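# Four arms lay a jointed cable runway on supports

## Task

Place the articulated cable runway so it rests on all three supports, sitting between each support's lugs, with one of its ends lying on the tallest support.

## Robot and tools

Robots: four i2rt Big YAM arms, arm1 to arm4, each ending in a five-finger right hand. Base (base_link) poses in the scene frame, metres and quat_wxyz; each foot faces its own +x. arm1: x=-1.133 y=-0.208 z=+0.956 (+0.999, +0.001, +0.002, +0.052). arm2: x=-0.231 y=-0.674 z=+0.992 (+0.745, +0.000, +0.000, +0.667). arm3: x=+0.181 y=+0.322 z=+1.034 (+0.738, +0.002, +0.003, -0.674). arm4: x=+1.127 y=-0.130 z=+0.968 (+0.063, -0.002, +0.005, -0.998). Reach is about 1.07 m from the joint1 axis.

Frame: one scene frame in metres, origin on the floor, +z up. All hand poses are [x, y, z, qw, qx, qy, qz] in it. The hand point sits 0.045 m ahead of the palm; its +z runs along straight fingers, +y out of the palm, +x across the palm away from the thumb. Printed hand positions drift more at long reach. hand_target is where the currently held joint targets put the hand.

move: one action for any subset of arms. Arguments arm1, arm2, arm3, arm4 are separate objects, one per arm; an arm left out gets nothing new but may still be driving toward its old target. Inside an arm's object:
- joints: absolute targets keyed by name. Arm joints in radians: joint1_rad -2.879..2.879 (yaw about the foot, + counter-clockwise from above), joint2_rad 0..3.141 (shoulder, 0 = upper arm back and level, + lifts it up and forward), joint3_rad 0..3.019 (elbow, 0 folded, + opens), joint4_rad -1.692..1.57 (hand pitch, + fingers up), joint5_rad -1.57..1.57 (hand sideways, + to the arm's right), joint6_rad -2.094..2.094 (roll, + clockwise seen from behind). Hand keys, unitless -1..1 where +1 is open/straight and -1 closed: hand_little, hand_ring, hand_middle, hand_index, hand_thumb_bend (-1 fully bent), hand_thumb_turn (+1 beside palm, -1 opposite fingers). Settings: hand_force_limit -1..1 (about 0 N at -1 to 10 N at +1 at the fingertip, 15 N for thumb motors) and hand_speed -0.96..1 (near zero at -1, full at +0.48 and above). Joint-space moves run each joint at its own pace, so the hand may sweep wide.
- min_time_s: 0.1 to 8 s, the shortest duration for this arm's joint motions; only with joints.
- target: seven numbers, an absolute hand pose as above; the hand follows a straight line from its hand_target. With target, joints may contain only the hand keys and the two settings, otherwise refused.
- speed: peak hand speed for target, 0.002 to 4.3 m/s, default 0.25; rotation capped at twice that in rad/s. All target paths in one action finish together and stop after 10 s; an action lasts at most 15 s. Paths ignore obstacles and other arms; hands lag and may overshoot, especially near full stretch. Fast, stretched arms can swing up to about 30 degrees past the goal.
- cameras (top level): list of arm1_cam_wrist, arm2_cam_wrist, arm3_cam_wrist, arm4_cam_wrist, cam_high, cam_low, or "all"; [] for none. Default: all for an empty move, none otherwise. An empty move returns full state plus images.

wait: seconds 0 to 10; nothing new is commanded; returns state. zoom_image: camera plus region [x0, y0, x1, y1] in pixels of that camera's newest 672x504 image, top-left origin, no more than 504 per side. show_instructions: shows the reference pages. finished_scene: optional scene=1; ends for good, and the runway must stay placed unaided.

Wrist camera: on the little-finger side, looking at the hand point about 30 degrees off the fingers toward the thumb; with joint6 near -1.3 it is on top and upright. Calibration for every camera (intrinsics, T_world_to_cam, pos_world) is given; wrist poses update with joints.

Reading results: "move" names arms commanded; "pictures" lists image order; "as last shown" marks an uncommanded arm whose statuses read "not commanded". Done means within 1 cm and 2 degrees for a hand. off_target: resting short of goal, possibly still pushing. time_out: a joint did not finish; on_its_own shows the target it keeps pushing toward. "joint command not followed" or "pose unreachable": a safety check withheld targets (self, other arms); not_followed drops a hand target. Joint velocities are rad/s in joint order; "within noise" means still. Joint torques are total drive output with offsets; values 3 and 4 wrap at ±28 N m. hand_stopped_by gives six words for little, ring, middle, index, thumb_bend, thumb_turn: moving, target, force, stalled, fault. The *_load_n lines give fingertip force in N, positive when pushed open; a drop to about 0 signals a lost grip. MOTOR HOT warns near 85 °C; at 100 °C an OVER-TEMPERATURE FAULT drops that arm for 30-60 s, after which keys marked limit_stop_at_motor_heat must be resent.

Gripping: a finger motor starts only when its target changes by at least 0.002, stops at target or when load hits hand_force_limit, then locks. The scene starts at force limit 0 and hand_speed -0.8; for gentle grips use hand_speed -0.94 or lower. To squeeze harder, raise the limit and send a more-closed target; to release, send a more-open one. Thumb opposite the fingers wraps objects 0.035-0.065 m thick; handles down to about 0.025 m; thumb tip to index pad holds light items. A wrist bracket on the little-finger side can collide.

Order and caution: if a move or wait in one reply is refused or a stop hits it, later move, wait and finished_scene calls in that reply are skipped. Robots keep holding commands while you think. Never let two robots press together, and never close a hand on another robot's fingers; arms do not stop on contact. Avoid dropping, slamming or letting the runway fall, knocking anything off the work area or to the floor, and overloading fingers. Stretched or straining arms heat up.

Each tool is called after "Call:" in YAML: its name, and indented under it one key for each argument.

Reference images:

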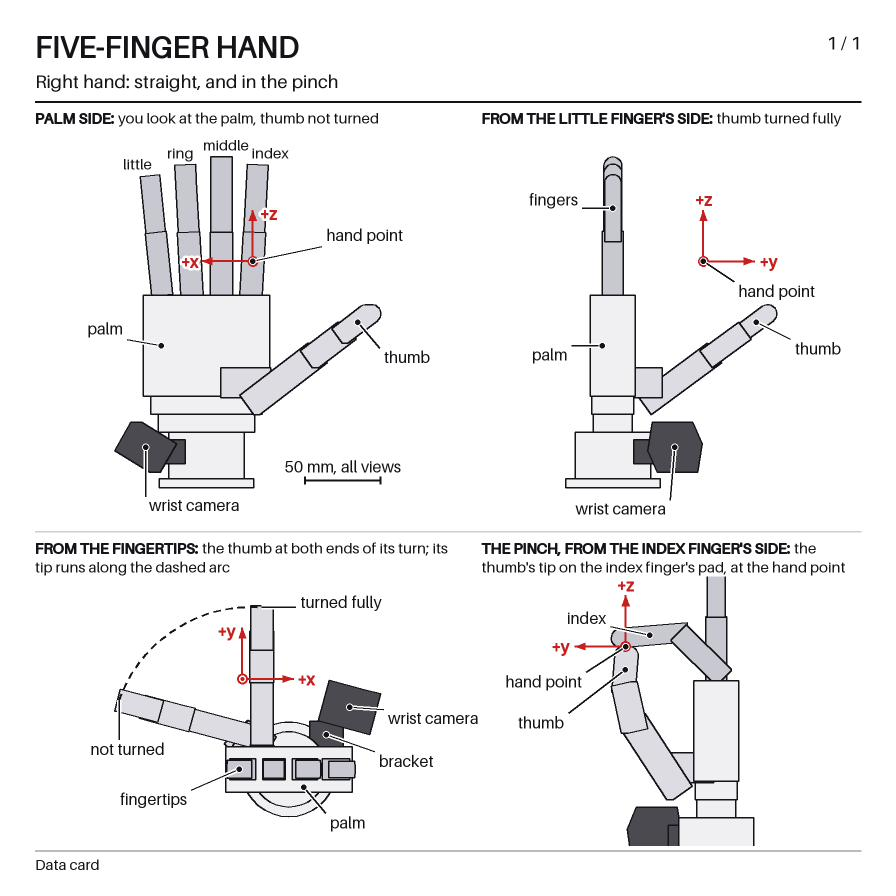

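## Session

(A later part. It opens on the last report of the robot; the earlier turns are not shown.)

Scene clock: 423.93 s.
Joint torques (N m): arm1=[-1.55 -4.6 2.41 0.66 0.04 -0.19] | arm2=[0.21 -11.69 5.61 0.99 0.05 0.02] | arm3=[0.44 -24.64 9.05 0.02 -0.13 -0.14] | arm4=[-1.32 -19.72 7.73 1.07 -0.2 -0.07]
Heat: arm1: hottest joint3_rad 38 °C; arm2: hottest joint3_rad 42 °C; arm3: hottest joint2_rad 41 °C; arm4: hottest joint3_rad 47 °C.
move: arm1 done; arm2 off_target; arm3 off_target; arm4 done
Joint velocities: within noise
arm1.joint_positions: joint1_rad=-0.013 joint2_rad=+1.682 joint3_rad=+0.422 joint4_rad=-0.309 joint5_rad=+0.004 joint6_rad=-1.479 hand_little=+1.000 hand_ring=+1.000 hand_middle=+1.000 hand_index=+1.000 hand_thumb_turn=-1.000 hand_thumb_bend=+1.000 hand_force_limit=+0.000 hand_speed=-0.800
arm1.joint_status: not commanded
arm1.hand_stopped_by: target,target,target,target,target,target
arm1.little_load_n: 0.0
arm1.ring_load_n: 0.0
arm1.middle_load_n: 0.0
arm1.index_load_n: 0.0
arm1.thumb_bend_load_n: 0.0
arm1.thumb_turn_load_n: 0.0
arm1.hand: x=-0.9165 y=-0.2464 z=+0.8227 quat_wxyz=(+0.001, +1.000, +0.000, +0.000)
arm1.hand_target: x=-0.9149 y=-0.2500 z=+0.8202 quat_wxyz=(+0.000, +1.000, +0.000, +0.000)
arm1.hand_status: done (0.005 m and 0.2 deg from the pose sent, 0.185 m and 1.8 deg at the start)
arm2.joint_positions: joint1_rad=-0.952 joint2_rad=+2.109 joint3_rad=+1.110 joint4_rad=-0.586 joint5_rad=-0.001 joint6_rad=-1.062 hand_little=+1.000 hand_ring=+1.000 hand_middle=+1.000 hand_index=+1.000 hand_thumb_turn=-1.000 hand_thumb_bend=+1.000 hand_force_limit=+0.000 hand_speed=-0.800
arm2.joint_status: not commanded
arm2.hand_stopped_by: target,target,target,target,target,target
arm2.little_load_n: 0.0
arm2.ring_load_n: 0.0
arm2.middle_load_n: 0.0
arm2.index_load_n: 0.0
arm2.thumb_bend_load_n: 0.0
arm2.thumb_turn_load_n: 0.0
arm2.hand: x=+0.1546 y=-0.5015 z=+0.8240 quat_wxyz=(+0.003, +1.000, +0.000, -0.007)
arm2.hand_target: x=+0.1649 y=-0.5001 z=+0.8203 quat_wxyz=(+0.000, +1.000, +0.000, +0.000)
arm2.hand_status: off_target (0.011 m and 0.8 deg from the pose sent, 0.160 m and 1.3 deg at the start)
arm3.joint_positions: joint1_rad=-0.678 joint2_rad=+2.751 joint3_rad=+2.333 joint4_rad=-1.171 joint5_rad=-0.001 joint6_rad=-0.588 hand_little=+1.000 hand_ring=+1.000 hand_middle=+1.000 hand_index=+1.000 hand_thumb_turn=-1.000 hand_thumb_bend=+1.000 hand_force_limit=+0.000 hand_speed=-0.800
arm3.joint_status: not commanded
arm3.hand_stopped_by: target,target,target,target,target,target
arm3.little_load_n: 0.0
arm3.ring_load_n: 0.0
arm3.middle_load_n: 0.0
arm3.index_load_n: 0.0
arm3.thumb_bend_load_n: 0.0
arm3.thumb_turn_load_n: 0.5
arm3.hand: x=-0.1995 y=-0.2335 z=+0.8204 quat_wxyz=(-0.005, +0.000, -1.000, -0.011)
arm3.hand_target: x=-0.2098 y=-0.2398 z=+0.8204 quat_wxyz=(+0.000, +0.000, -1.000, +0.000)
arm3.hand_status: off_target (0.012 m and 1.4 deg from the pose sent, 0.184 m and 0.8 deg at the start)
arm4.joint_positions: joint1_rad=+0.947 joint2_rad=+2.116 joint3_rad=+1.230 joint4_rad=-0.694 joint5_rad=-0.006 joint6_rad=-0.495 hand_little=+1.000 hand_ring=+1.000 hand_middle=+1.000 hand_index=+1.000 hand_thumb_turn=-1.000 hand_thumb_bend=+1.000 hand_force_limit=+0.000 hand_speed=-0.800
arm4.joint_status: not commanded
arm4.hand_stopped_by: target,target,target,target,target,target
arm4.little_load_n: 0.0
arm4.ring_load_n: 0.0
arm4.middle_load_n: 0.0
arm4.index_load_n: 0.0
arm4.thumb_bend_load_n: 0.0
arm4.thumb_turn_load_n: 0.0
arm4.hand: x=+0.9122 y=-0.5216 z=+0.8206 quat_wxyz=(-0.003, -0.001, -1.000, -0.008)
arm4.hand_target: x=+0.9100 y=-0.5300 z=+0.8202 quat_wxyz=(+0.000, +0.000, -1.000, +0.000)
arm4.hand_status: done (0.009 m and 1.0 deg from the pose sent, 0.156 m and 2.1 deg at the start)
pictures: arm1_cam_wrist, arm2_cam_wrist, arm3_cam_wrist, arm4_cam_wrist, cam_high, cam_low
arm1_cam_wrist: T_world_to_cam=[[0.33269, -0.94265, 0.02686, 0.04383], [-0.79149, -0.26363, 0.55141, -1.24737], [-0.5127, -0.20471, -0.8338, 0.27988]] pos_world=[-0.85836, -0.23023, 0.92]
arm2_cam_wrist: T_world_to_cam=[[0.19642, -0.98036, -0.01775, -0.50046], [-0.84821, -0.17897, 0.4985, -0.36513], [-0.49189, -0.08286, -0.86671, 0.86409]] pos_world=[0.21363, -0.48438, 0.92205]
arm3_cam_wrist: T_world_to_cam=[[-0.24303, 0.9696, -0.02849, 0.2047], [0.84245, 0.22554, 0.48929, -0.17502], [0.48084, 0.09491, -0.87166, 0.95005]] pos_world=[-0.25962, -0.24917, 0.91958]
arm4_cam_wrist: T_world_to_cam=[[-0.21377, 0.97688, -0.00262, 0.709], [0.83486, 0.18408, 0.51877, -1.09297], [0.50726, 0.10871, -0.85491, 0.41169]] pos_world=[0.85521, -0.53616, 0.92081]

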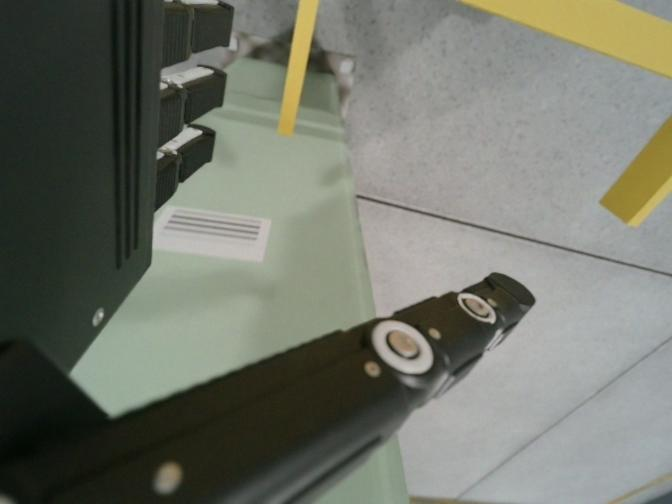

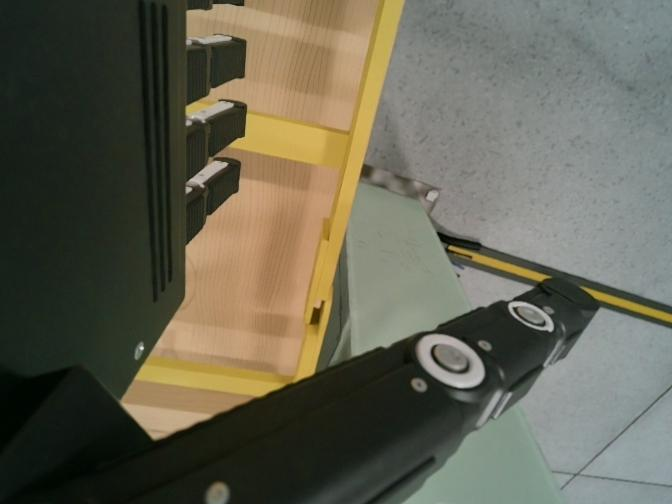

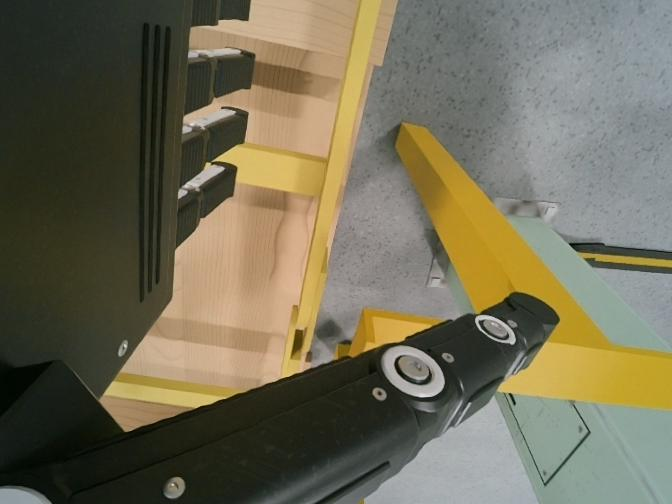

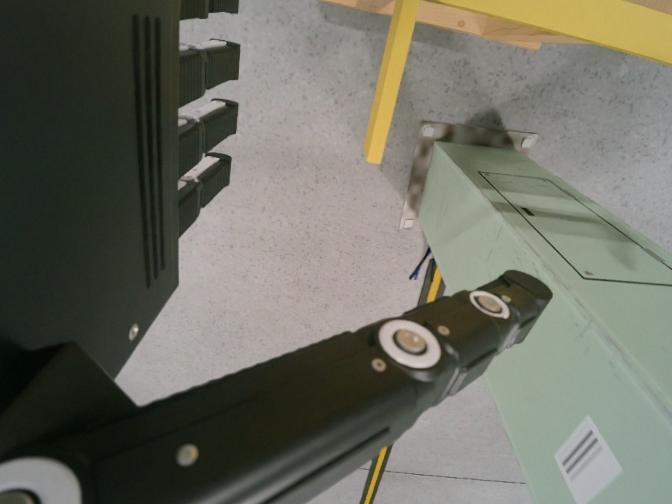

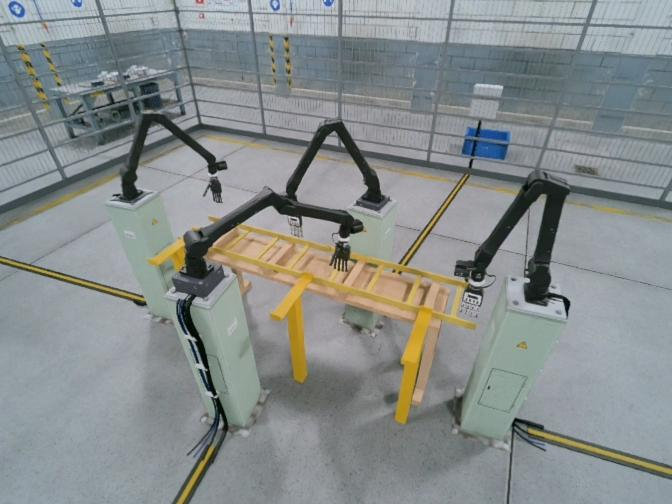

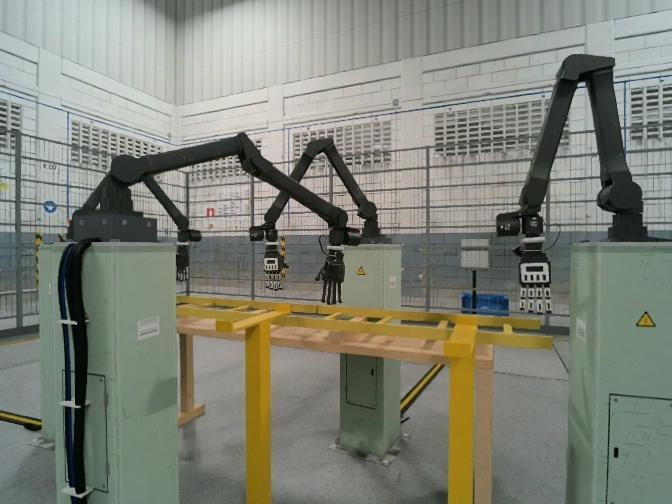

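Call:
move:
  arm1: {"target":[-0.915,-0.258,0.735,0,1,0,0],"speed":0.15}
  arm2: {"target":[0.175,-0.482,0.735,0,1,0,0],"speed":0.15,"joints":{"hand_little":0,"hand_ring":0,"hand_middle":0,"hand_index":0}}
  arm3: {"target":[-0.22,-0.264,0.735,0,0,1,0],"speed":0.15,"joints":{"hand_little":0,"hand_ring":0,"hand_middle":0,"hand_index":0}}
  arm4: {"target":[0.905,-0.474,0.735,0,0,1,0],"speed":0.15}
  cameras: ["all"]

Call:
zoom_image:
  camera: "cam_low"
  region: [240, 220, 400, 360]

Call:
zoom_image:
  camera: "cam_low"
  region: [490, 240, 600, 360]

Scene clock: 568.30 s.
Joint torques (N m): arm1=[-1.49 -6.71 -0.09 0.62 0.07 -0.19] | arm2=[1.08 -12.75 4.97 1.09 0.05 0.19] | arm3=[0.91 -24.76 9.32 -0.35 -0.14 -0.09] | arm4=[-0.62 -19.25 4.56 1.13 -0.14 -0.22]
Heat: arm1: hottest joint1_rad 33 °C; arm2: hottest joint3_rad 38 °C; arm3: hottest joint2_rad 47 °C; arm4: hottest joint3_rad 44 °C.
move: arm1 done; arm2 off_target; arm3 done; arm4 done
Joint velocities: within noise
arm1.joint_positions: joint1_rad=-0.045 joint2_rad=+2.060 joint3_rad=+0.458 joint4_rad=+0.030 joint5_rad=+0.004 joint6_rad=-1.512 hand_little=+1.000 hand_ring=+1.000 hand_middle=+1.000 hand_index=+1.000 hand_thumb_turn=-1.000 hand_thumb_bend=+1.000 hand_force_limit=+0.000 hand_speed=-0.800
arm1.joint_status: not commanded
arm1.hand_stopped_by: target,target,target,target,target,target
arm1.little_load_n: 0.0
arm1.ring_load_n: 0.0
arm1.middle_load_n: 0.0
arm1.index_load_n: 0.0
arm1.thumb_bend_load_n: 0.0
arm1.thumb_turn_load_n: 0.0
arm1.hand: x=-0.9172 y=-0.2543 z=+0.7382 quat_wxyz=(+0.001, +1.000, +0.000, -0.002)
arm1.hand_target: x=-0.9150 y=-0.2579 z=+0.7351 quat_wxyz=(+0.000, +1.000, +0.000, +0.000)
arm1.hand_status: done (0.005 m and 0.3 deg from the pose sent, 0.088 m and 0.2 deg at the start)
arm2.joint_positions: joint1_rad=-0.944 joint2_rad=+2.320 joint3_rad=+1.213 joint4_rad=-0.470 joint5_rad=-0.001 joint6_rad=-1.054 hand_little=+0.000 hand_ring=+0.000 hand_middle=+0.000 hand_index=+0.000 hand_thumb_turn=-1.000 hand_thumb_bend=+1.000 hand_force_limit=+0.000 hand_speed=-0.800
arm2.joint_status: all done
arm2.hand_stopped_by: target,target,target,target,target,target
arm2.little_load_n: 0.0
arm2.ring_load_n: 0.0
arm2.middle_load_n: 0.0
arm2.index_load_n: 0.0
arm2.thumb_bend_load_n: 0.0
arm2.thumb_turn_load_n: 0.0
arm2.hand: x=+0.1717 y=-0.4875 z=+0.7436 quat_wxyz=(+0.001, +1.000, +0.000, -0.003)
arm2.hand_target: x=+0.1748 y=-0.4821 z=+0.7352 quat_wxyz=(+0.000, +1.000, +0.000, +0.000)
arm2.hand_status: off_target (0.011 m and 0.4 deg from the pose sent, 0.093 m and 0.8 deg at the start)
arm3.joint_positions: joint1_rad=-0.678 joint2_rad=+3.103 joint3_rad=+2.848 joint4_rad=-1.293 joint5_rad=-0.001 joint6_rad=-0.588 hand_little=+0.000 hand_ring=+0.000 hand_middle=+0.000 hand_index=+0.000 hand_thumb_turn=-1.000 hand_thumb_bend=+1.000 hand_force_limit=+0.000 hand_speed=-0.800
arm3.joint_status: all done
arm3.hand_stopped_by: target,target,target,target,target,target
arm3.little_load_n: 0.0
arm3.ring_load_n: 0.0
arm3.middle_load_n: 0.0
arm3.index_load_n: 0.5
arm3.thumb_bend_load_n: 0.0
arm3.thumb_turn_load_n: 0.0
arm3.hand: x=-0.2197 y=-0.2632 z=+0.7411 quat_wxyz=(+0.006, +0.000, -1.000, +0.006)
arm3.hand_target: x=-0.2194 y=-0.2633 z=+0.7353 quat_wxyz=(+0.005, +0.000, -1.000, +0.008)
arm3.hand_status: done (0.006 m and 1.0 deg from the pose sent, 0.093 m and 1.4 deg at the start; a joint's target at an end of its range on 37 of 69 steps)
arm4.joint_positions: joint1_rad=+0.894 joint2_rad=+2.239 joint3_rad=+1.121 joint4_rad=-0.448 joint5_rad=-0.007 joint6_rad=-0.547 hand_little=+1.000 hand_ring=+1.000 hand_middle=+1.000 hand_index=+1.000 hand_thumb_turn=-1.000 hand_thumb_bend=+1.000 hand_force_limit=+0.000 hand_speed=-0.800
arm4.joint_status: not commanded
arm4.hand_stopped_by: target,target,target,target,target,target
arm4.little_load_n: 0.0
arm4.ring_load_n: 0.0
arm4.middle_load_n: 0.0
arm4.index_load_n: 0.0
arm4.thumb_bend_load_n: 0.0
arm4.thumb_turn_load_n: 0.0
arm4.hand: x=+0.9079 y=-0.4756 z=+0.7389 quat_wxyz=(+0.001, -0.002, -1.000, -0.001)
arm4.hand_target: x=+0.9050 y=-0.4741 z=+0.7351 quat_wxyz=(+0.000, +0.000, -1.000, +0.000)
arm4.hand_status: done (0.005 m and 0.3 deg from the pose sent, 0.098 m and 1.0 deg at the start)
pictures: arm1_cam_wrist, arm2_cam_wrist, arm3_cam_wrist, arm4_cam_wrist, cam_high, cam_low
arm1_cam_wrist: T_world_to_cam=[[0.33281, -0.94264, 0.0258, 0.03978], [-0.78992, -0.26373, 0.5536, -1.20358], [-0.51504, -0.20462, -0.83238, 0.20426]] pos_world=[-0.85876, -0.23813, 0.8353]
arm2_cam_wrist: T_world_to_cam=[[0.19652, -0.9803, -0.01987, -0.48995], [-0.85196, -0.18075, 0.49142, -0.303], [-0.48533, -0.07965, -0.8707, 0.80727]] pos_world=[0.22994, -0.47077, 0.84205]
arm3_cam_wrist: T_world_to_cam=[[-0.2441, 0.96814, -0.05588, 0.246], [0.8532, 0.2418, 0.46216, -0.08577], [0.46095, 0.06514, -0.88503, 0.89134]] pos_world=[-0.27763, -0.27548, 0.84225]
arm4_cam_wrist: T_world_to_cam=[[-0.21325, 0.97689, -0.01416, 0.67098], [0.83842, 0.19043, 0.51067, -1.04974], [0.50157, 0.09703, -0.85966, 0.34215]] pos_world=[0.8516, -0.48877, 0.8397]

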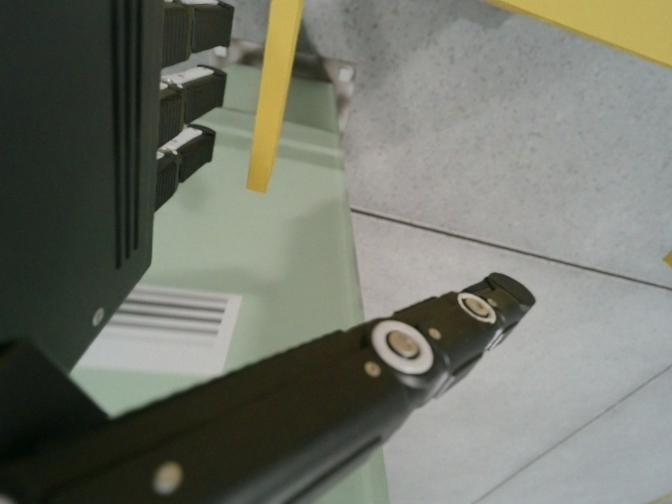

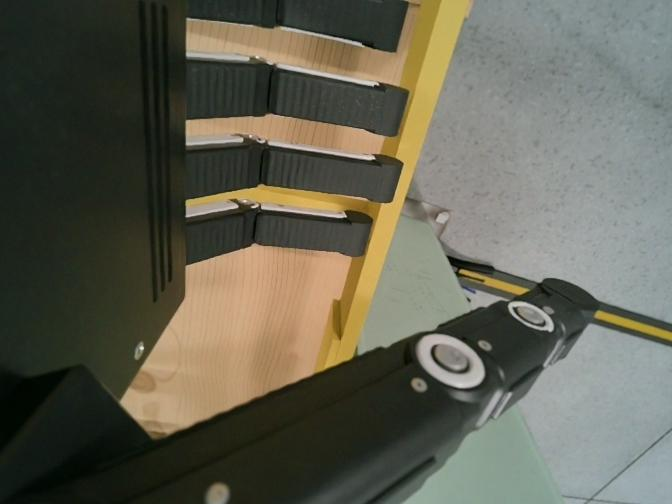

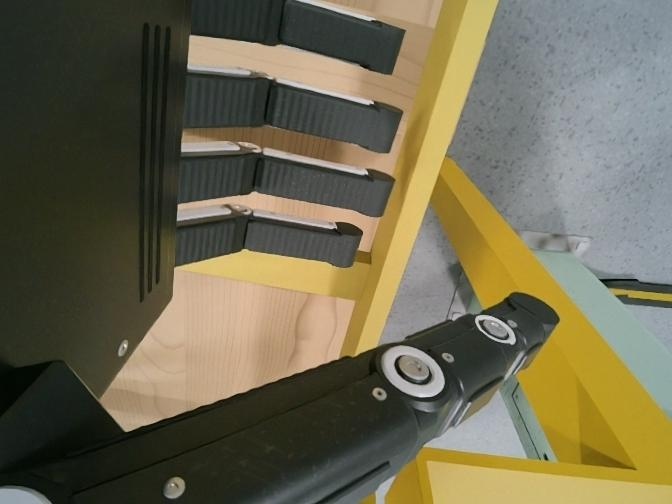

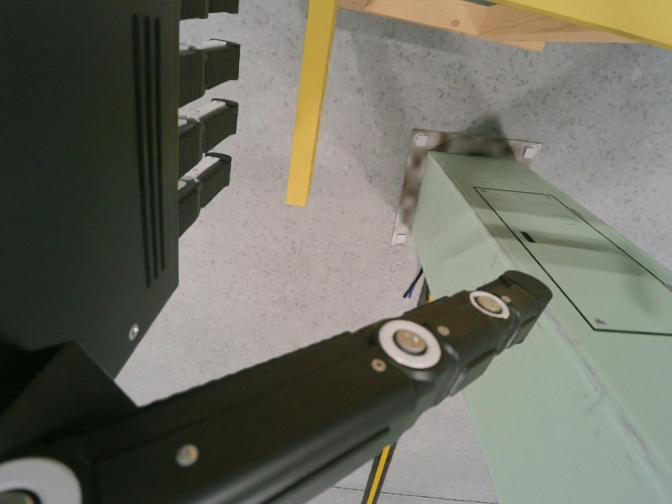

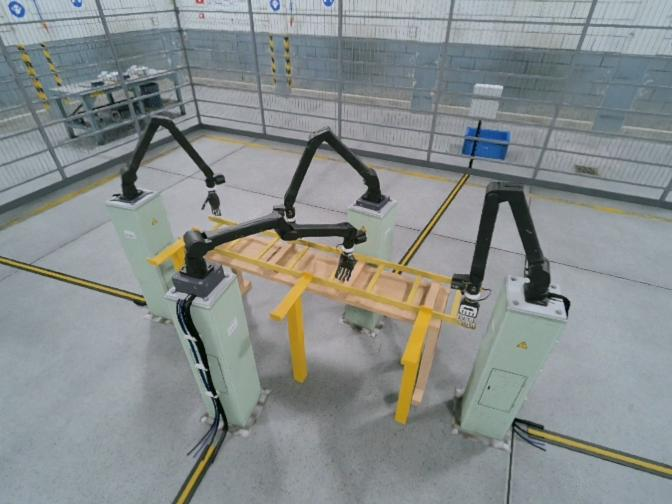

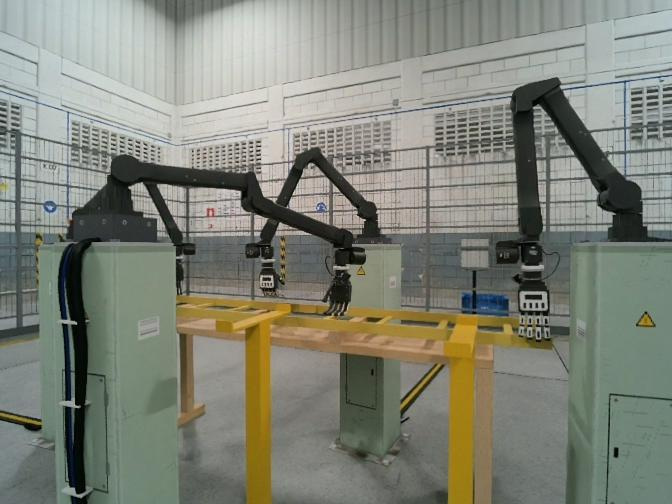

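Scaled by 3.150 from the camera's image (finer frame: 960x720).

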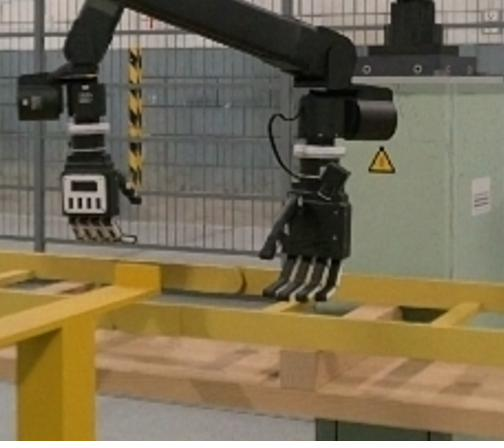

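Scaled by 4.200 from the camera's image (finer frame: 960x720).

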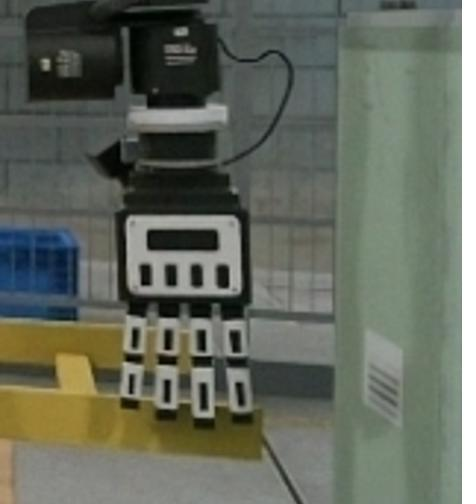

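Call:
zoom_image:
  camera: "arm3_cam_wrist"
  region: [330, 100, 480, 320]

Call:
zoom_image:
  camera: "arm2_cam_wrist"
  region: [320, 80, 470, 300]

Call:
zoom_image:
  camera: "arm1_cam_wrist"
  region: [200, 0, 350, 220]

Call:
zoom_image:
  camera: "arm4_cam_wrist"
  region: [200, 0, 400, 220]

Scaled by 2.291 from the camera's image (finer frame: 960x720).

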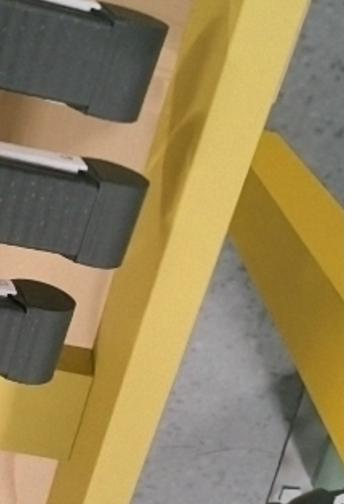

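Scaled by 2.291 from the camera's image (finer frame: 960x720).

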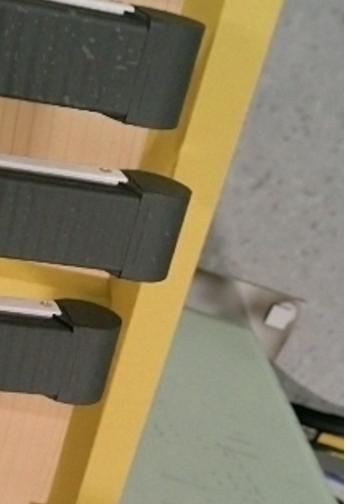

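Scaled by 2.291 from the camera's image (finer frame: 960x720).

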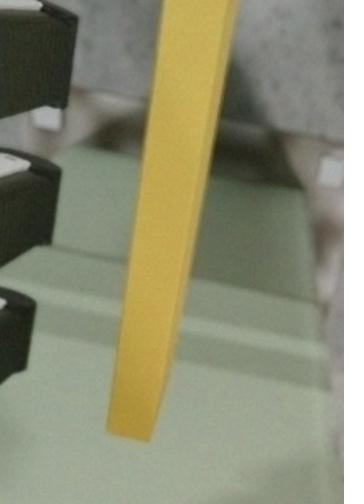

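Scaled by 2.291 from the camera's image (finer frame: 960x720).

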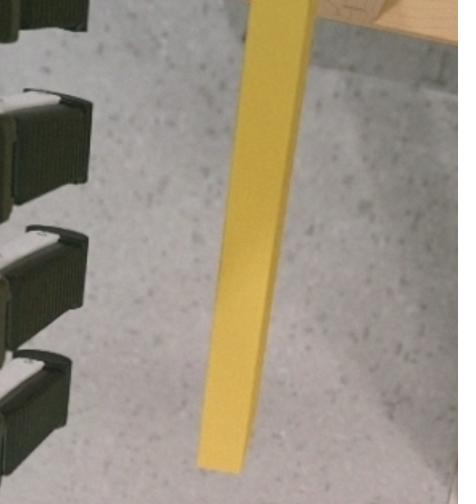

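Call:
move:
  arm2: {"target":[0.21,-0.481,0.73,0,1,0,0],"speed":0.15}
  arm3: {"target":[-0.228,-0.257,0.73,0,0,0.9914,-0.1305],"speed":0.15}
  cameras: ["arm2_cam_wrist","arm3_cam_wrist"]

Scene clock: 745.53 s.
Joint torques (N m): arm1=[-1.55 -6.53 -0.1 0.61 0.06 -0.19] | arm2=[-0.26 -12.81 5.65 0.23 0.1 0.03] | arm3=[0.85 -26.87 5.79 0.61 -0.3 -0.14] | arm4=[-0.97 -19.6 4.77 0.88 -0.14 -0.19]
Heat: arm1: hottest joint2_rad 34 °C; arm2: hottest joint2_rad 39 °C; arm3: hottest joint2_rad 58 °C; arm4: hottest joint2_rad 43 °C.
move: arm2 off_target; arm3 done
Joint velocities: within noise
arm1, arm4: as last shown
arm2.joint_positions: joint1_rad=-0.962 joint2_rad=+2.360 joint3_rad=+1.320 joint4_rad=-0.509 joint5_rad=-0.001 joint6_rad=-1.071 hand_little=+0.000 hand_ring=+0.000 hand_middle=+0.000 hand_index=+0.000 hand_thumb_turn=-1.000 hand_thumb_bend=+1.000 hand_force_limit=+0.000 hand_speed=-0.800
arm2.joint_status: not commanded
arm2.hand_stopped_by: target,target,target,target,target,target
arm2.little_load_n: 0.0
arm2.ring_load_n: 0.0
arm2.middle_load_n: 0.0
arm2.index_load_n: 0.0
arm2.thumb_bend_load_n: 0.0
arm2.thumb_turn_load_n: 0.0
arm2.hand: x=+0.2106 y=-0.4766 z=+0.7418 quat_wxyz=(-0.006, +1.000, +0.000, +0.010)
arm2.hand_target: x=+0.2097 y=-0.4810 z=+0.7302 quat_wxyz=(+0.000, +1.000, +0.000, +0.000)
arm2.hand_status: off_target (0.013 m and 1.3 deg from the pose sent, 0.041 m and 0.3 deg at the start)
arm3.joint_positions: joint1_rad=-0.731 joint2_rad=+2.824 joint3_rad=+2.223 joint4_rad=-0.770 joint5_rad=-0.157 joint6_rad=-0.617 hand_little=+0.000 hand_ring=+0.000 hand_middle=+0.000 hand_index=+0.000 hand_thumb_turn=-1.000 hand_thumb_bend=+1.000 hand_force_limit=+0.000 hand_speed=-0.800
arm3.joint_status: not commanded
arm3.hand_stopped_by: target,target,target,target,target,target
arm3.little_load_n: 0.0
arm3.ring_load_n: 0.0
arm3.middle_load_n: 0.0
arm3.index_load_n: 0.0
arm3.thumb_bend_load_n: 0.0
arm3.thumb_turn_load_n: 0.0
arm3.hand: x=-0.2237 y=-0.2528 z=+0.7227 quat_wxyz=(-0.005, -0.004, -0.992, +0.122)
arm3.hand_target: x=-0.2280 y=-0.2570 z=+0.7301 quat_wxyz=(+0.000, +0.000, -0.991, +0.130)
arm3.hand_status: done (0.009 m and 1.2 deg from the pose sent, 0.015 m and 14.3 deg at the start)
arm2_cam_wrist: T_world_to_cam=[[0.19602, -0.98019, -0.02845, -0.48038], [-0.8642, -0.18639, 0.46735, -0.24928], [-0.4634, -0.06702, -0.88361, 0.8365]] pos_world=[0.26636, -0.46126, 0.84197]
arm3_cam_wrist: T_world_to_cam=[[-0.23402, 0.93002, -0.28339, 0.39104], [0.84569, 0.33851, 0.41257, -0.01773], [0.47962, -0.14311, -0.86572, 0.8138]] pos_world=[-0.28382, -0.2412, 0.82266]

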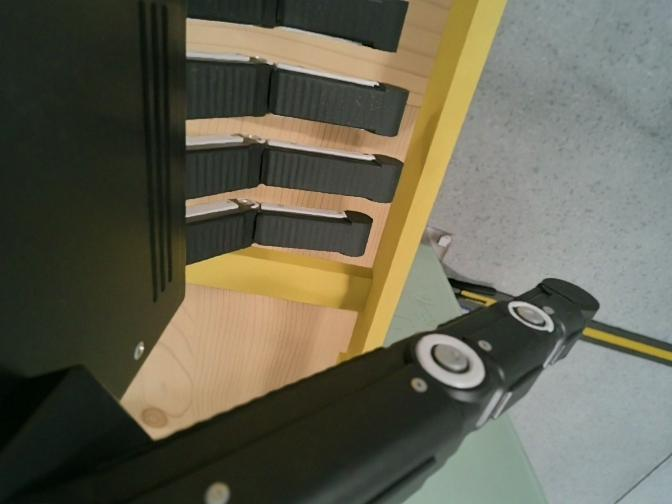

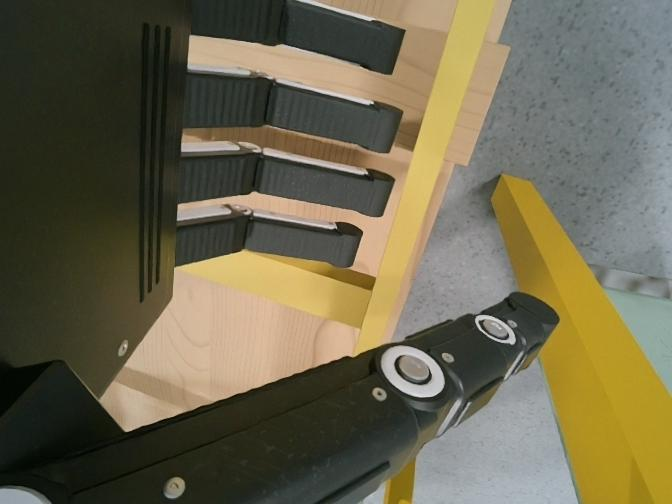

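Call:
zoom_image:
  camera: "arm3_cam_wrist"
  region: [180, 0, 520, 380]

Call:
zoom_image:
  camera: "arm2_cam_wrist"
  region: [180, 0, 520, 380]

Scaled by 1.326 from the camera's image (finer frame: 960x720).

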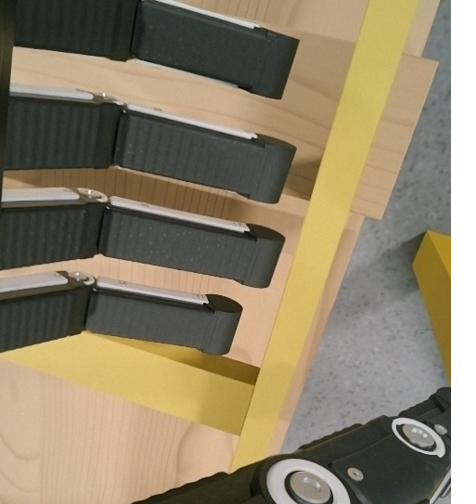

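Scaled by 1.326 from the camera's image (finer frame: 960x720).

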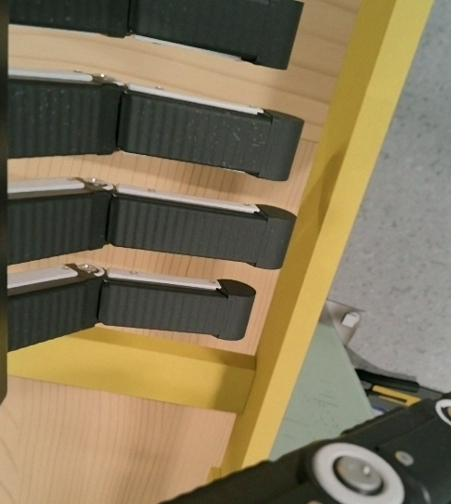

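Call:
move:
  arm2: {"target":[0.055,-0.484,0.73,0,1,0,0],"speed":0.2}
  arm3: {"target":[-0.078,-0.257,0.73,0,0,1,0],"speed":0.2}
  cameras: ["arm2_cam_wrist","arm3_cam_wrist"]

Call:
zoom_image:
  camera: "arm3_cam_wrist"
  region: [180, 0, 520, 380]

Call:
zoom_image:
  camera: "arm2_cam_wrist"
  region: [180, 0, 520, 380]

Scene clock: 818.73 s.
Joint torques (N m): arm1=[-1.67 -6.71 -0.06 0.59 0.05 -0.18] | arm2=[1.03 -12.16 1.24 1.13 0.09 0.2] | arm3=[0.5 -26.11 5.41 -0.34 0.19 0.02] | arm4=[-1.26 -19.02 4.59 0.79 -0.18 -0.16]
Heat: arm1: hottest joint2_rad 34 °C; arm2: hottest joint2_rad 36 °C; arm3: hottest joint2_rad 56 °C; arm4: hottest joint2_rad 43 °C.
move: arm2 done; arm3 done
Joint velocities: within noise
arm1, arm4: as last shown
arm1.middle_load_n: -0.5
arm2.joint_positions: joint1_rad=-0.793 joint2_rad=+2.272 joint3_rad=+0.928 joint4_rad=-0.242 joint5_rad=-0.001 joint6_rad=-0.909 hand_little=+0.000 hand_ring=+0.000 hand_middle=+0.000 hand_index=+0.000 hand_thumb_turn=-1.000 hand_thumb_bend=+1.000 hand_force_limit=+0.000 hand_speed=-0.800
arm2.joint_status: not commanded
arm2.hand_stopped_by: target,target,target,target,target,target
arm2.little_load_n: 0.0
arm2.ring_load_n: -0.5
arm2.middle_load_n: 0.0
arm2.index_load_n: 0.5
arm2.thumb_bend_load_n: 0.0
arm2.thumb_turn_load_n: 0.0
arm2.hand: x=+0.0523 y=-0.4865 z=+0.7282 quat_wxyz=(+0.004, +1.000, +0.004, -0.006)
arm2.hand_target: x=+0.0551 y=-0.4840 z=+0.7300 quat_wxyz=(+0.000, +1.000, +0.000, +0.000)
arm2.hand_status: done (0.004 m and 1.0 deg from the pose sent, 0.156 m and 1.3 deg at the start)
arm3.joint_positions: joint1_rad=-0.509 joint2_rad=+2.789 joint3_rad=+2.123 joint4_rad=-0.900 joint5_rad=-0.007 joint6_rad=-0.433 hand_little=+0.000 hand_ring=+0.000 hand_middle=+0.000 hand_index=+0.000 hand_thumb_turn=-1.000 hand_thumb_bend=+1.000 hand_force_limit=+0.000 hand_speed=-0.800
arm3.joint_status: not commanded
arm3.hand_stopped_by: target,target,target,target,target,target
arm3.little_load_n: 0.5
arm3.ring_load_n: 0.0
arm3.middle_load_n: 0.0
arm3.index_load_n: 0.0
arm3.thumb_bend_load_n: 0.0
arm3.thumb_turn_load_n: 0.0
arm3.hand: x=-0.0735 y=-0.2572 z=+0.7230 quat_wxyz=(-0.002, +0.007, -1.000, +0.000)
arm3.hand_target: x=-0.0780 y=-0.2570 z=+0.7300 quat_wxyz=(+0.000, +0.000, -1.000, +0.000)
arm3.hand_status: done (0.008 m and 0.9 deg from the pose sent, 0.146 m and 14.1 deg at the start)
arm2_cam_wrist: T_world_to_cam=[[0.20316, -0.97903, -0.01471, -0.46927], [-0.8472, -0.1833, 0.49865, -0.40371], [-0.49089, -0.08884, -0.86668, 0.72892]] pos_world=[0.11113, -0.46867, 0.82615]
arm3_cam_wrist: T_world_to_cam=[[-0.25735, 0.96508, -0.04895, 0.26809], [0.84201, 0.2488, 0.47866, -0.21454], [0.47412, 0.08197, -0.87663, 0.80667]] pos_world=[-0.13283, -0.27147, 0.82297]

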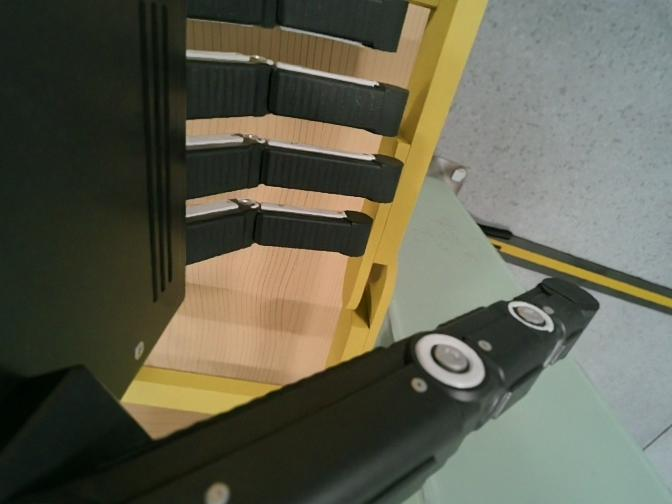

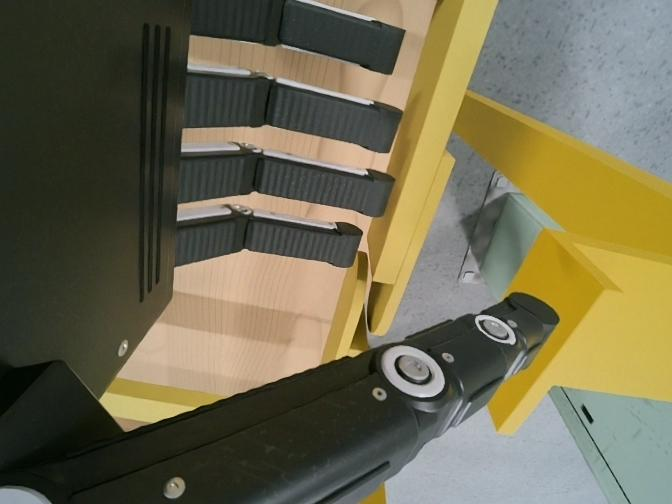

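Scaled by 1.326 from the camera's image (finer frame: 960x720).

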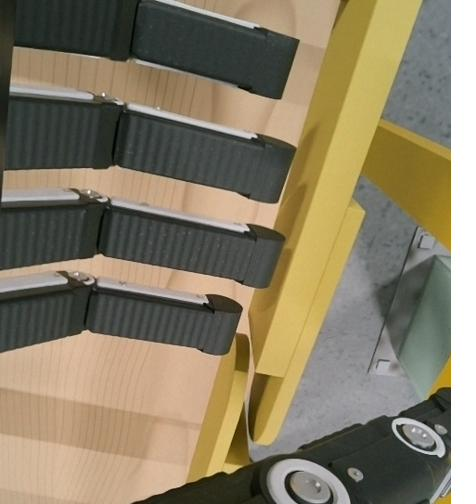

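Scaled by 1.326 from the camera's image (finer frame: 960x720).

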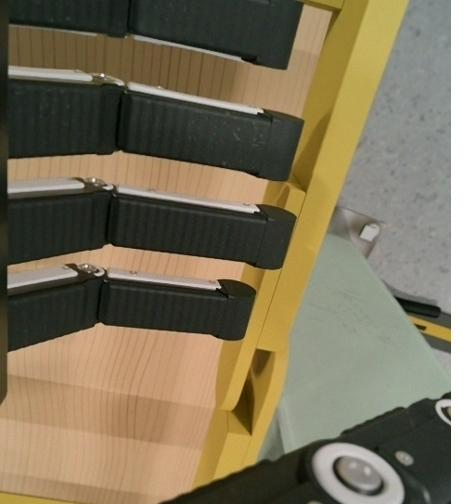

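Call:
move:
  arm2: {"target":[0.055,-0.473,0.73,0,1,0,0],"speed":0.15,"joints":{"hand_thumb_turn":1,"hand_speed":0}}
  arm3: {"target":[-0.08,-0.260,0.733,0,0,1,0],"speed":0.15,"joints":{"hand_thumb_turn":1,"hand_speed":0}}
  arm1: {"target":[-0.920,-0.258,0.65,0,1,0,0],"speed":0.1}
  arm4: {"target":[0.90,-0.464,0.65,0,0,1,0],"speed":0.1}
  cameras: ["all"]

Call:
zoom_image:
  camera: "arm3_cam_wrist"
  region: [180, 0, 520, 380]

Call:
zoom_image:
  camera: "arm2_cam_wrist"
  region: [180, 0, 520, 380]

Call:
zoom_image:
  camera: "cam_low"
  region: [490, 240, 600, 380]

Scene clock: 885.33 s.
Joint torques (N m): arm1=[-1.49 -7.94 -1.89 0.62 0.04 -0.19] | arm2=[1.26 -12.51 2.44 0.47 0.05 0.18] | arm3=[0.26 -25.47 6.67 -0.39 0.16 -0.01] | arm4=[-1.2 -19.72 4.3 1.13 -0.19 -0.14]
Heat: arm1: hottest joint2_rad 34 °C; arm2: hottest joint2_rad 36 °C; arm3: hottest joint2_rad 58 °C; arm4: hottest joint2_rad 43 °C.
move: arm1 done; arm2 done; arm3 off_target; arm4 done
Joint velocities: within noise
arm1.joint_positions: joint1_rad=-0.045 joint2_rad=+2.407 joint3_rad=+0.558 joint4_rad=+0.275 joint5_rad=+0.004 joint6_rad=-1.512 hand_little=+1.000 hand_ring=+1.000 hand_middle=+1.000 hand_index=+1.000 hand_thumb_turn=-1.000 hand_thumb_bend=+1.000 hand_force_limit=+0.000 hand_speed=-0.800
arm1.joint_status: not commanded
arm1.hand_stopped_by: target,target,target,target,target,target
arm1.little_load_n: 0.0
arm1.ring_load_n: 0.0
arm1.middle_load_n: 0.0
arm1.index_load_n: 0.0
arm1.thumb_bend_load_n: 0.0
arm1.thumb_turn_load_n: 0.0
arm1.hand: x=-0.9225 y=-0.2546 z=+0.6538 quat_wxyz=(+0.001, +1.000, +0.000, -0.003)
arm1.hand_target: x=-0.9199 y=-0.2579 z=+0.6501 quat_wxyz=(+0.000, +1.000, +0.000, +0.000)
arm1.hand_status: done (0.006 m and 0.4 deg from the pose sent, 0.088 m and 0.3 deg at the start)
arm2.joint_positions: joint1_rad=-0.778 joint2_rad=+2.272 joint3_rad=+0.933 joint4_rad=-0.242 joint5_rad=-0.001 joint6_rad=-0.888 hand_little=+0.000 hand_ring=+0.000 hand_middle=+0.000 hand_index=+0.000 hand_thumb_turn=+1.000 hand_thumb_bend=+1.000 hand_force_limit=+0.000 hand_speed=+0.000
arm2.joint_status: all done
arm2.hand_stopped_by: target,target,target,target,target,target
arm2.little_load_n: 0.0
arm2.ring_load_n: 0.0
arm2.middle_load_n: 0.5
arm2.index_load_n: 0.0
arm2.thumb_bend_load_n: 0.0
arm2.thumb_turn_load_n: 0.0
arm2.hand: x=+0.0505 y=-0.4799 z=+0.7283 quat_wxyz=(+0.003, +1.000, +0.000, -0.005)
arm2.hand_target: x=+0.0550 y=-0.4731 z=+0.7301 quat_wxyz=(+0.000, +1.000, +0.000, +0.000)
arm2.hand_status: done (0.008 m and 0.6 deg from the pose sent, 0.014 m and 1.0 deg at the start)
arm3.joint_positions: joint1_rad=-0.509 joint2_rad=+2.789 joint3_rad=+2.123 joint4_rad=-0.913 joint5_rad=-0.007 joint6_rad=-0.433 hand_little=+0.000 hand_ring=+0.000 hand_middle=+0.000 hand_index=+0.000 hand_thumb_turn=+1.000 hand_thumb_bend=+1.000 hand_force_limit=+0.000 hand_speed=+0.000
arm3.joint_status: all done
arm3.hand_stopped_by: target,target,target,target,target,target
arm3.little_load_n: 0.0
arm3.ring_load_n: 0.0
arm3.middle_load_n: 0.0
arm3.index_load_n: 0.0
arm3.thumb_bend_load_n: 0.0
arm3.thumb_turn_load_n: 0.0
arm3.hand: x=-0.0720 y=-0.2539 z=+0.7240 quat_wxyz=(-0.005, +0.007, -1.000, -0.006)
arm3.hand_target: x=-0.0800 y=-0.2599 z=+0.7331 quat_wxyz=(+0.000, +0.000, -1.000, +0.000)
arm3.hand_status: off_target (0.014 m and 1.2 deg from the pose sent, 0.012 m and 0.9 deg at the start)
arm4.joint_positions: joint1_rad=+0.878 joint2_rad=+2.440 joint3_rad=+1.170 joint4_rad=-0.305 joint5_rad=-0.007 joint6_rad=-0.566 hand_little=+1.000 hand_ring=+1.000 hand_middle=+1.000 hand_index=+1.000 hand_thumb_turn=-1.000 hand_thumb_bend=+1.000 hand_force_limit=+0.000 hand_speed=-0.800
arm4.joint_status: not commanded
arm4.hand_stopped_by: target,target,target,target,target,target
arm4.little_load_n: 0.0
arm4.ring_load_n: 0.0
arm4.middle_load_n: 0.0
arm4.index_load_n: 0.0
arm4.thumb_bend_load_n: 0.0
arm4.thumb_turn_load_n: 0.0
arm4.hand: x=+0.9071 y=-0.4610 z=+0.6556 quat_wxyz=(-0.002, +0.000, -1.000, -0.005)
arm4.hand_target: x=+0.9001 y=-0.4639 z=+0.6502 quat_wxyz=(+0.000, +0.000, -1.000, +0.000)
arm4.hand_status: done (0.010 m and 0.7 deg from the pose sent, 0.090 m and 0.3 deg at the start)
pictures: arm1_cam_wrist, arm2_cam_wrist, arm3_cam_wrist, arm4_cam_wrist, cam_high, cam_low
arm1_cam_wrist: T_world_to_cam=[[0.33282, -0.94265, 0.02518, 0.04391], [-0.78867, -0.26362, 0.55543, -1.16101], [-0.51694, -0.20472, -0.83118, 0.12866]] pos_world=[-0.86376, -0.23833, 0.75069]
arm2_cam_wrist: T_world_to_cam=[[0.19614, -0.98044, -0.01652, -0.46147], [-0.85033, -0.17846, 0.49506, -0.39898], [-0.48833, -0.08306, -0.8687, 0.73288]] pos_world=[0.10913, -0.46278, 0.82655]
arm3_cam_wrist: T_world_to_cam=[[-0.25629, 0.96583, -0.03853, 0.25811], [0.8396, 0.24219, 0.48623, -0.22448], [0.47895, 0.09226, -0.87298, 0.80687]] pos_world=[-0.13183, -0.26937, 0.82348]
arm4_cam_wrist: T_world_to_cam=[[-0.21611, 0.97634, -0.00739, 0.65317], [0.83529, 0.1888, 0.51637, -1.01095], [0.50555, 0.10542, -0.85633, 0.2676]] pos_world=[0.85031, -0.47506, 0.75601]

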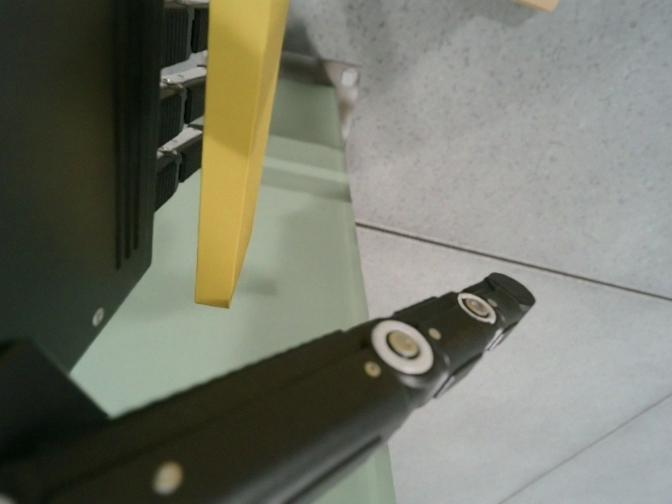

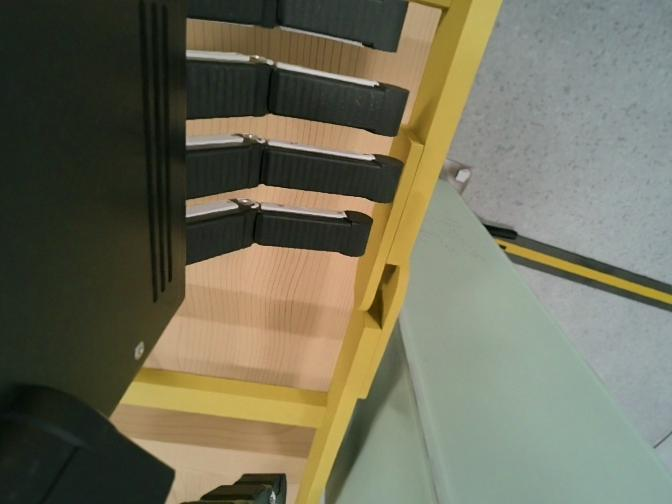

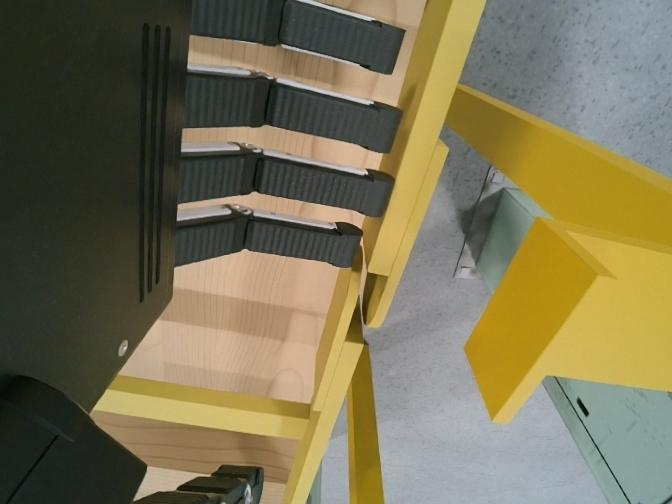

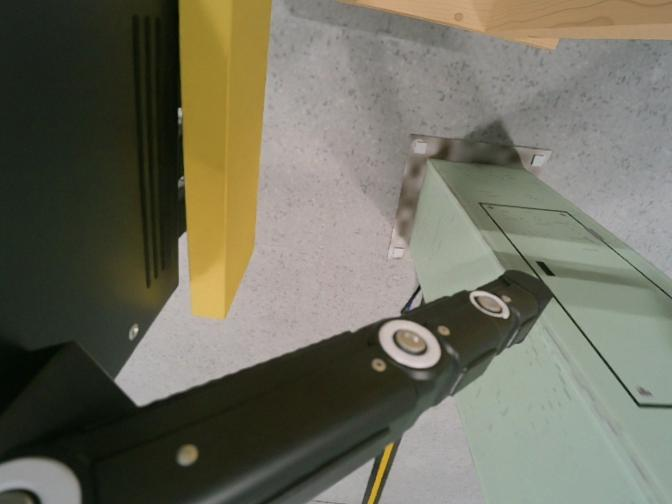

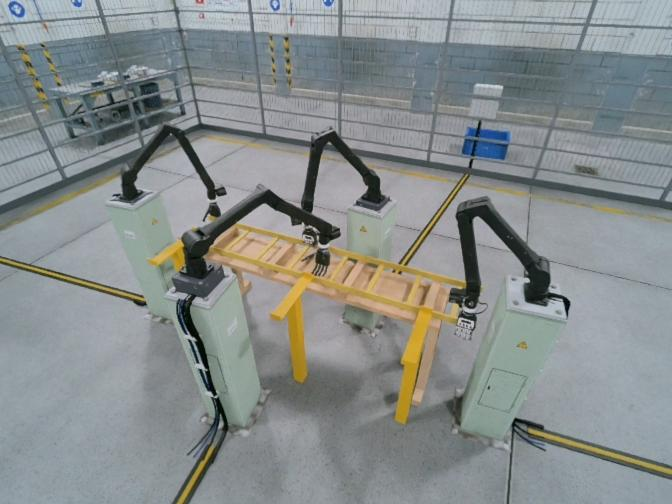

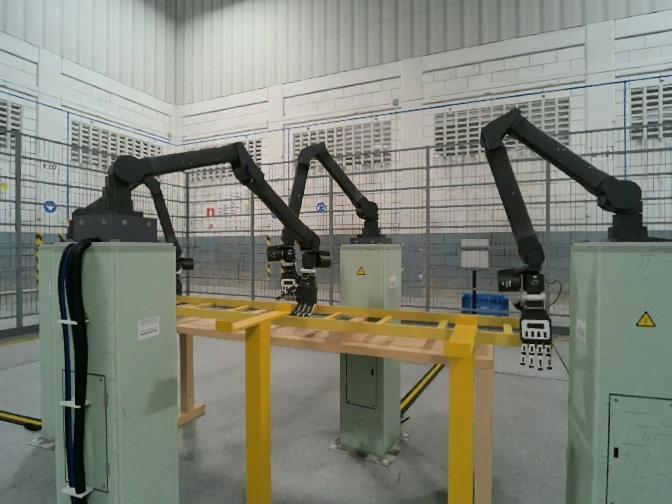

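Scaled by 1.326 from the camera's image (finer frame: 960x720).

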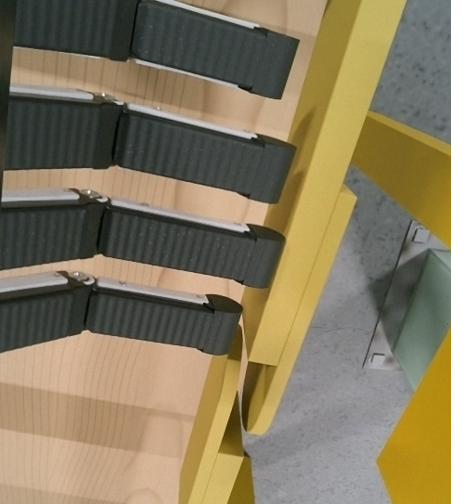

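Scaled by 1.326 from the camera's image (finer frame: 960x720).

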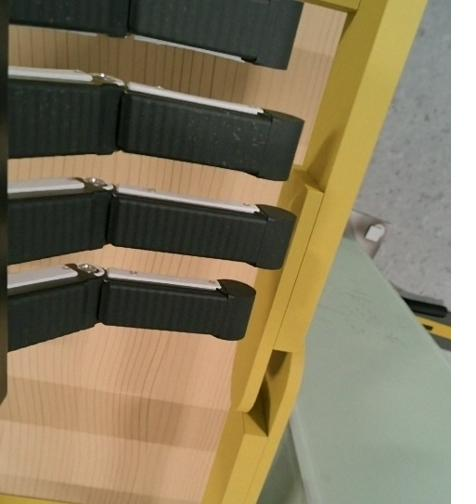

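Scaled by 3.600 from the camera's image (finer frame: 960x720).

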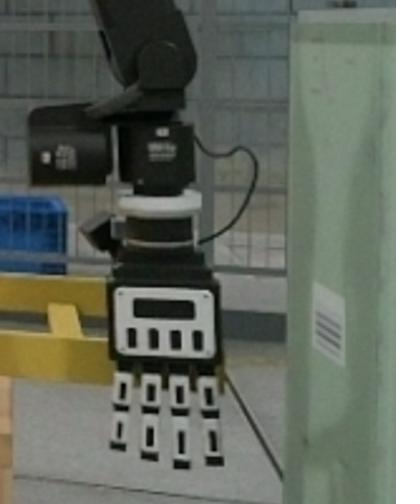

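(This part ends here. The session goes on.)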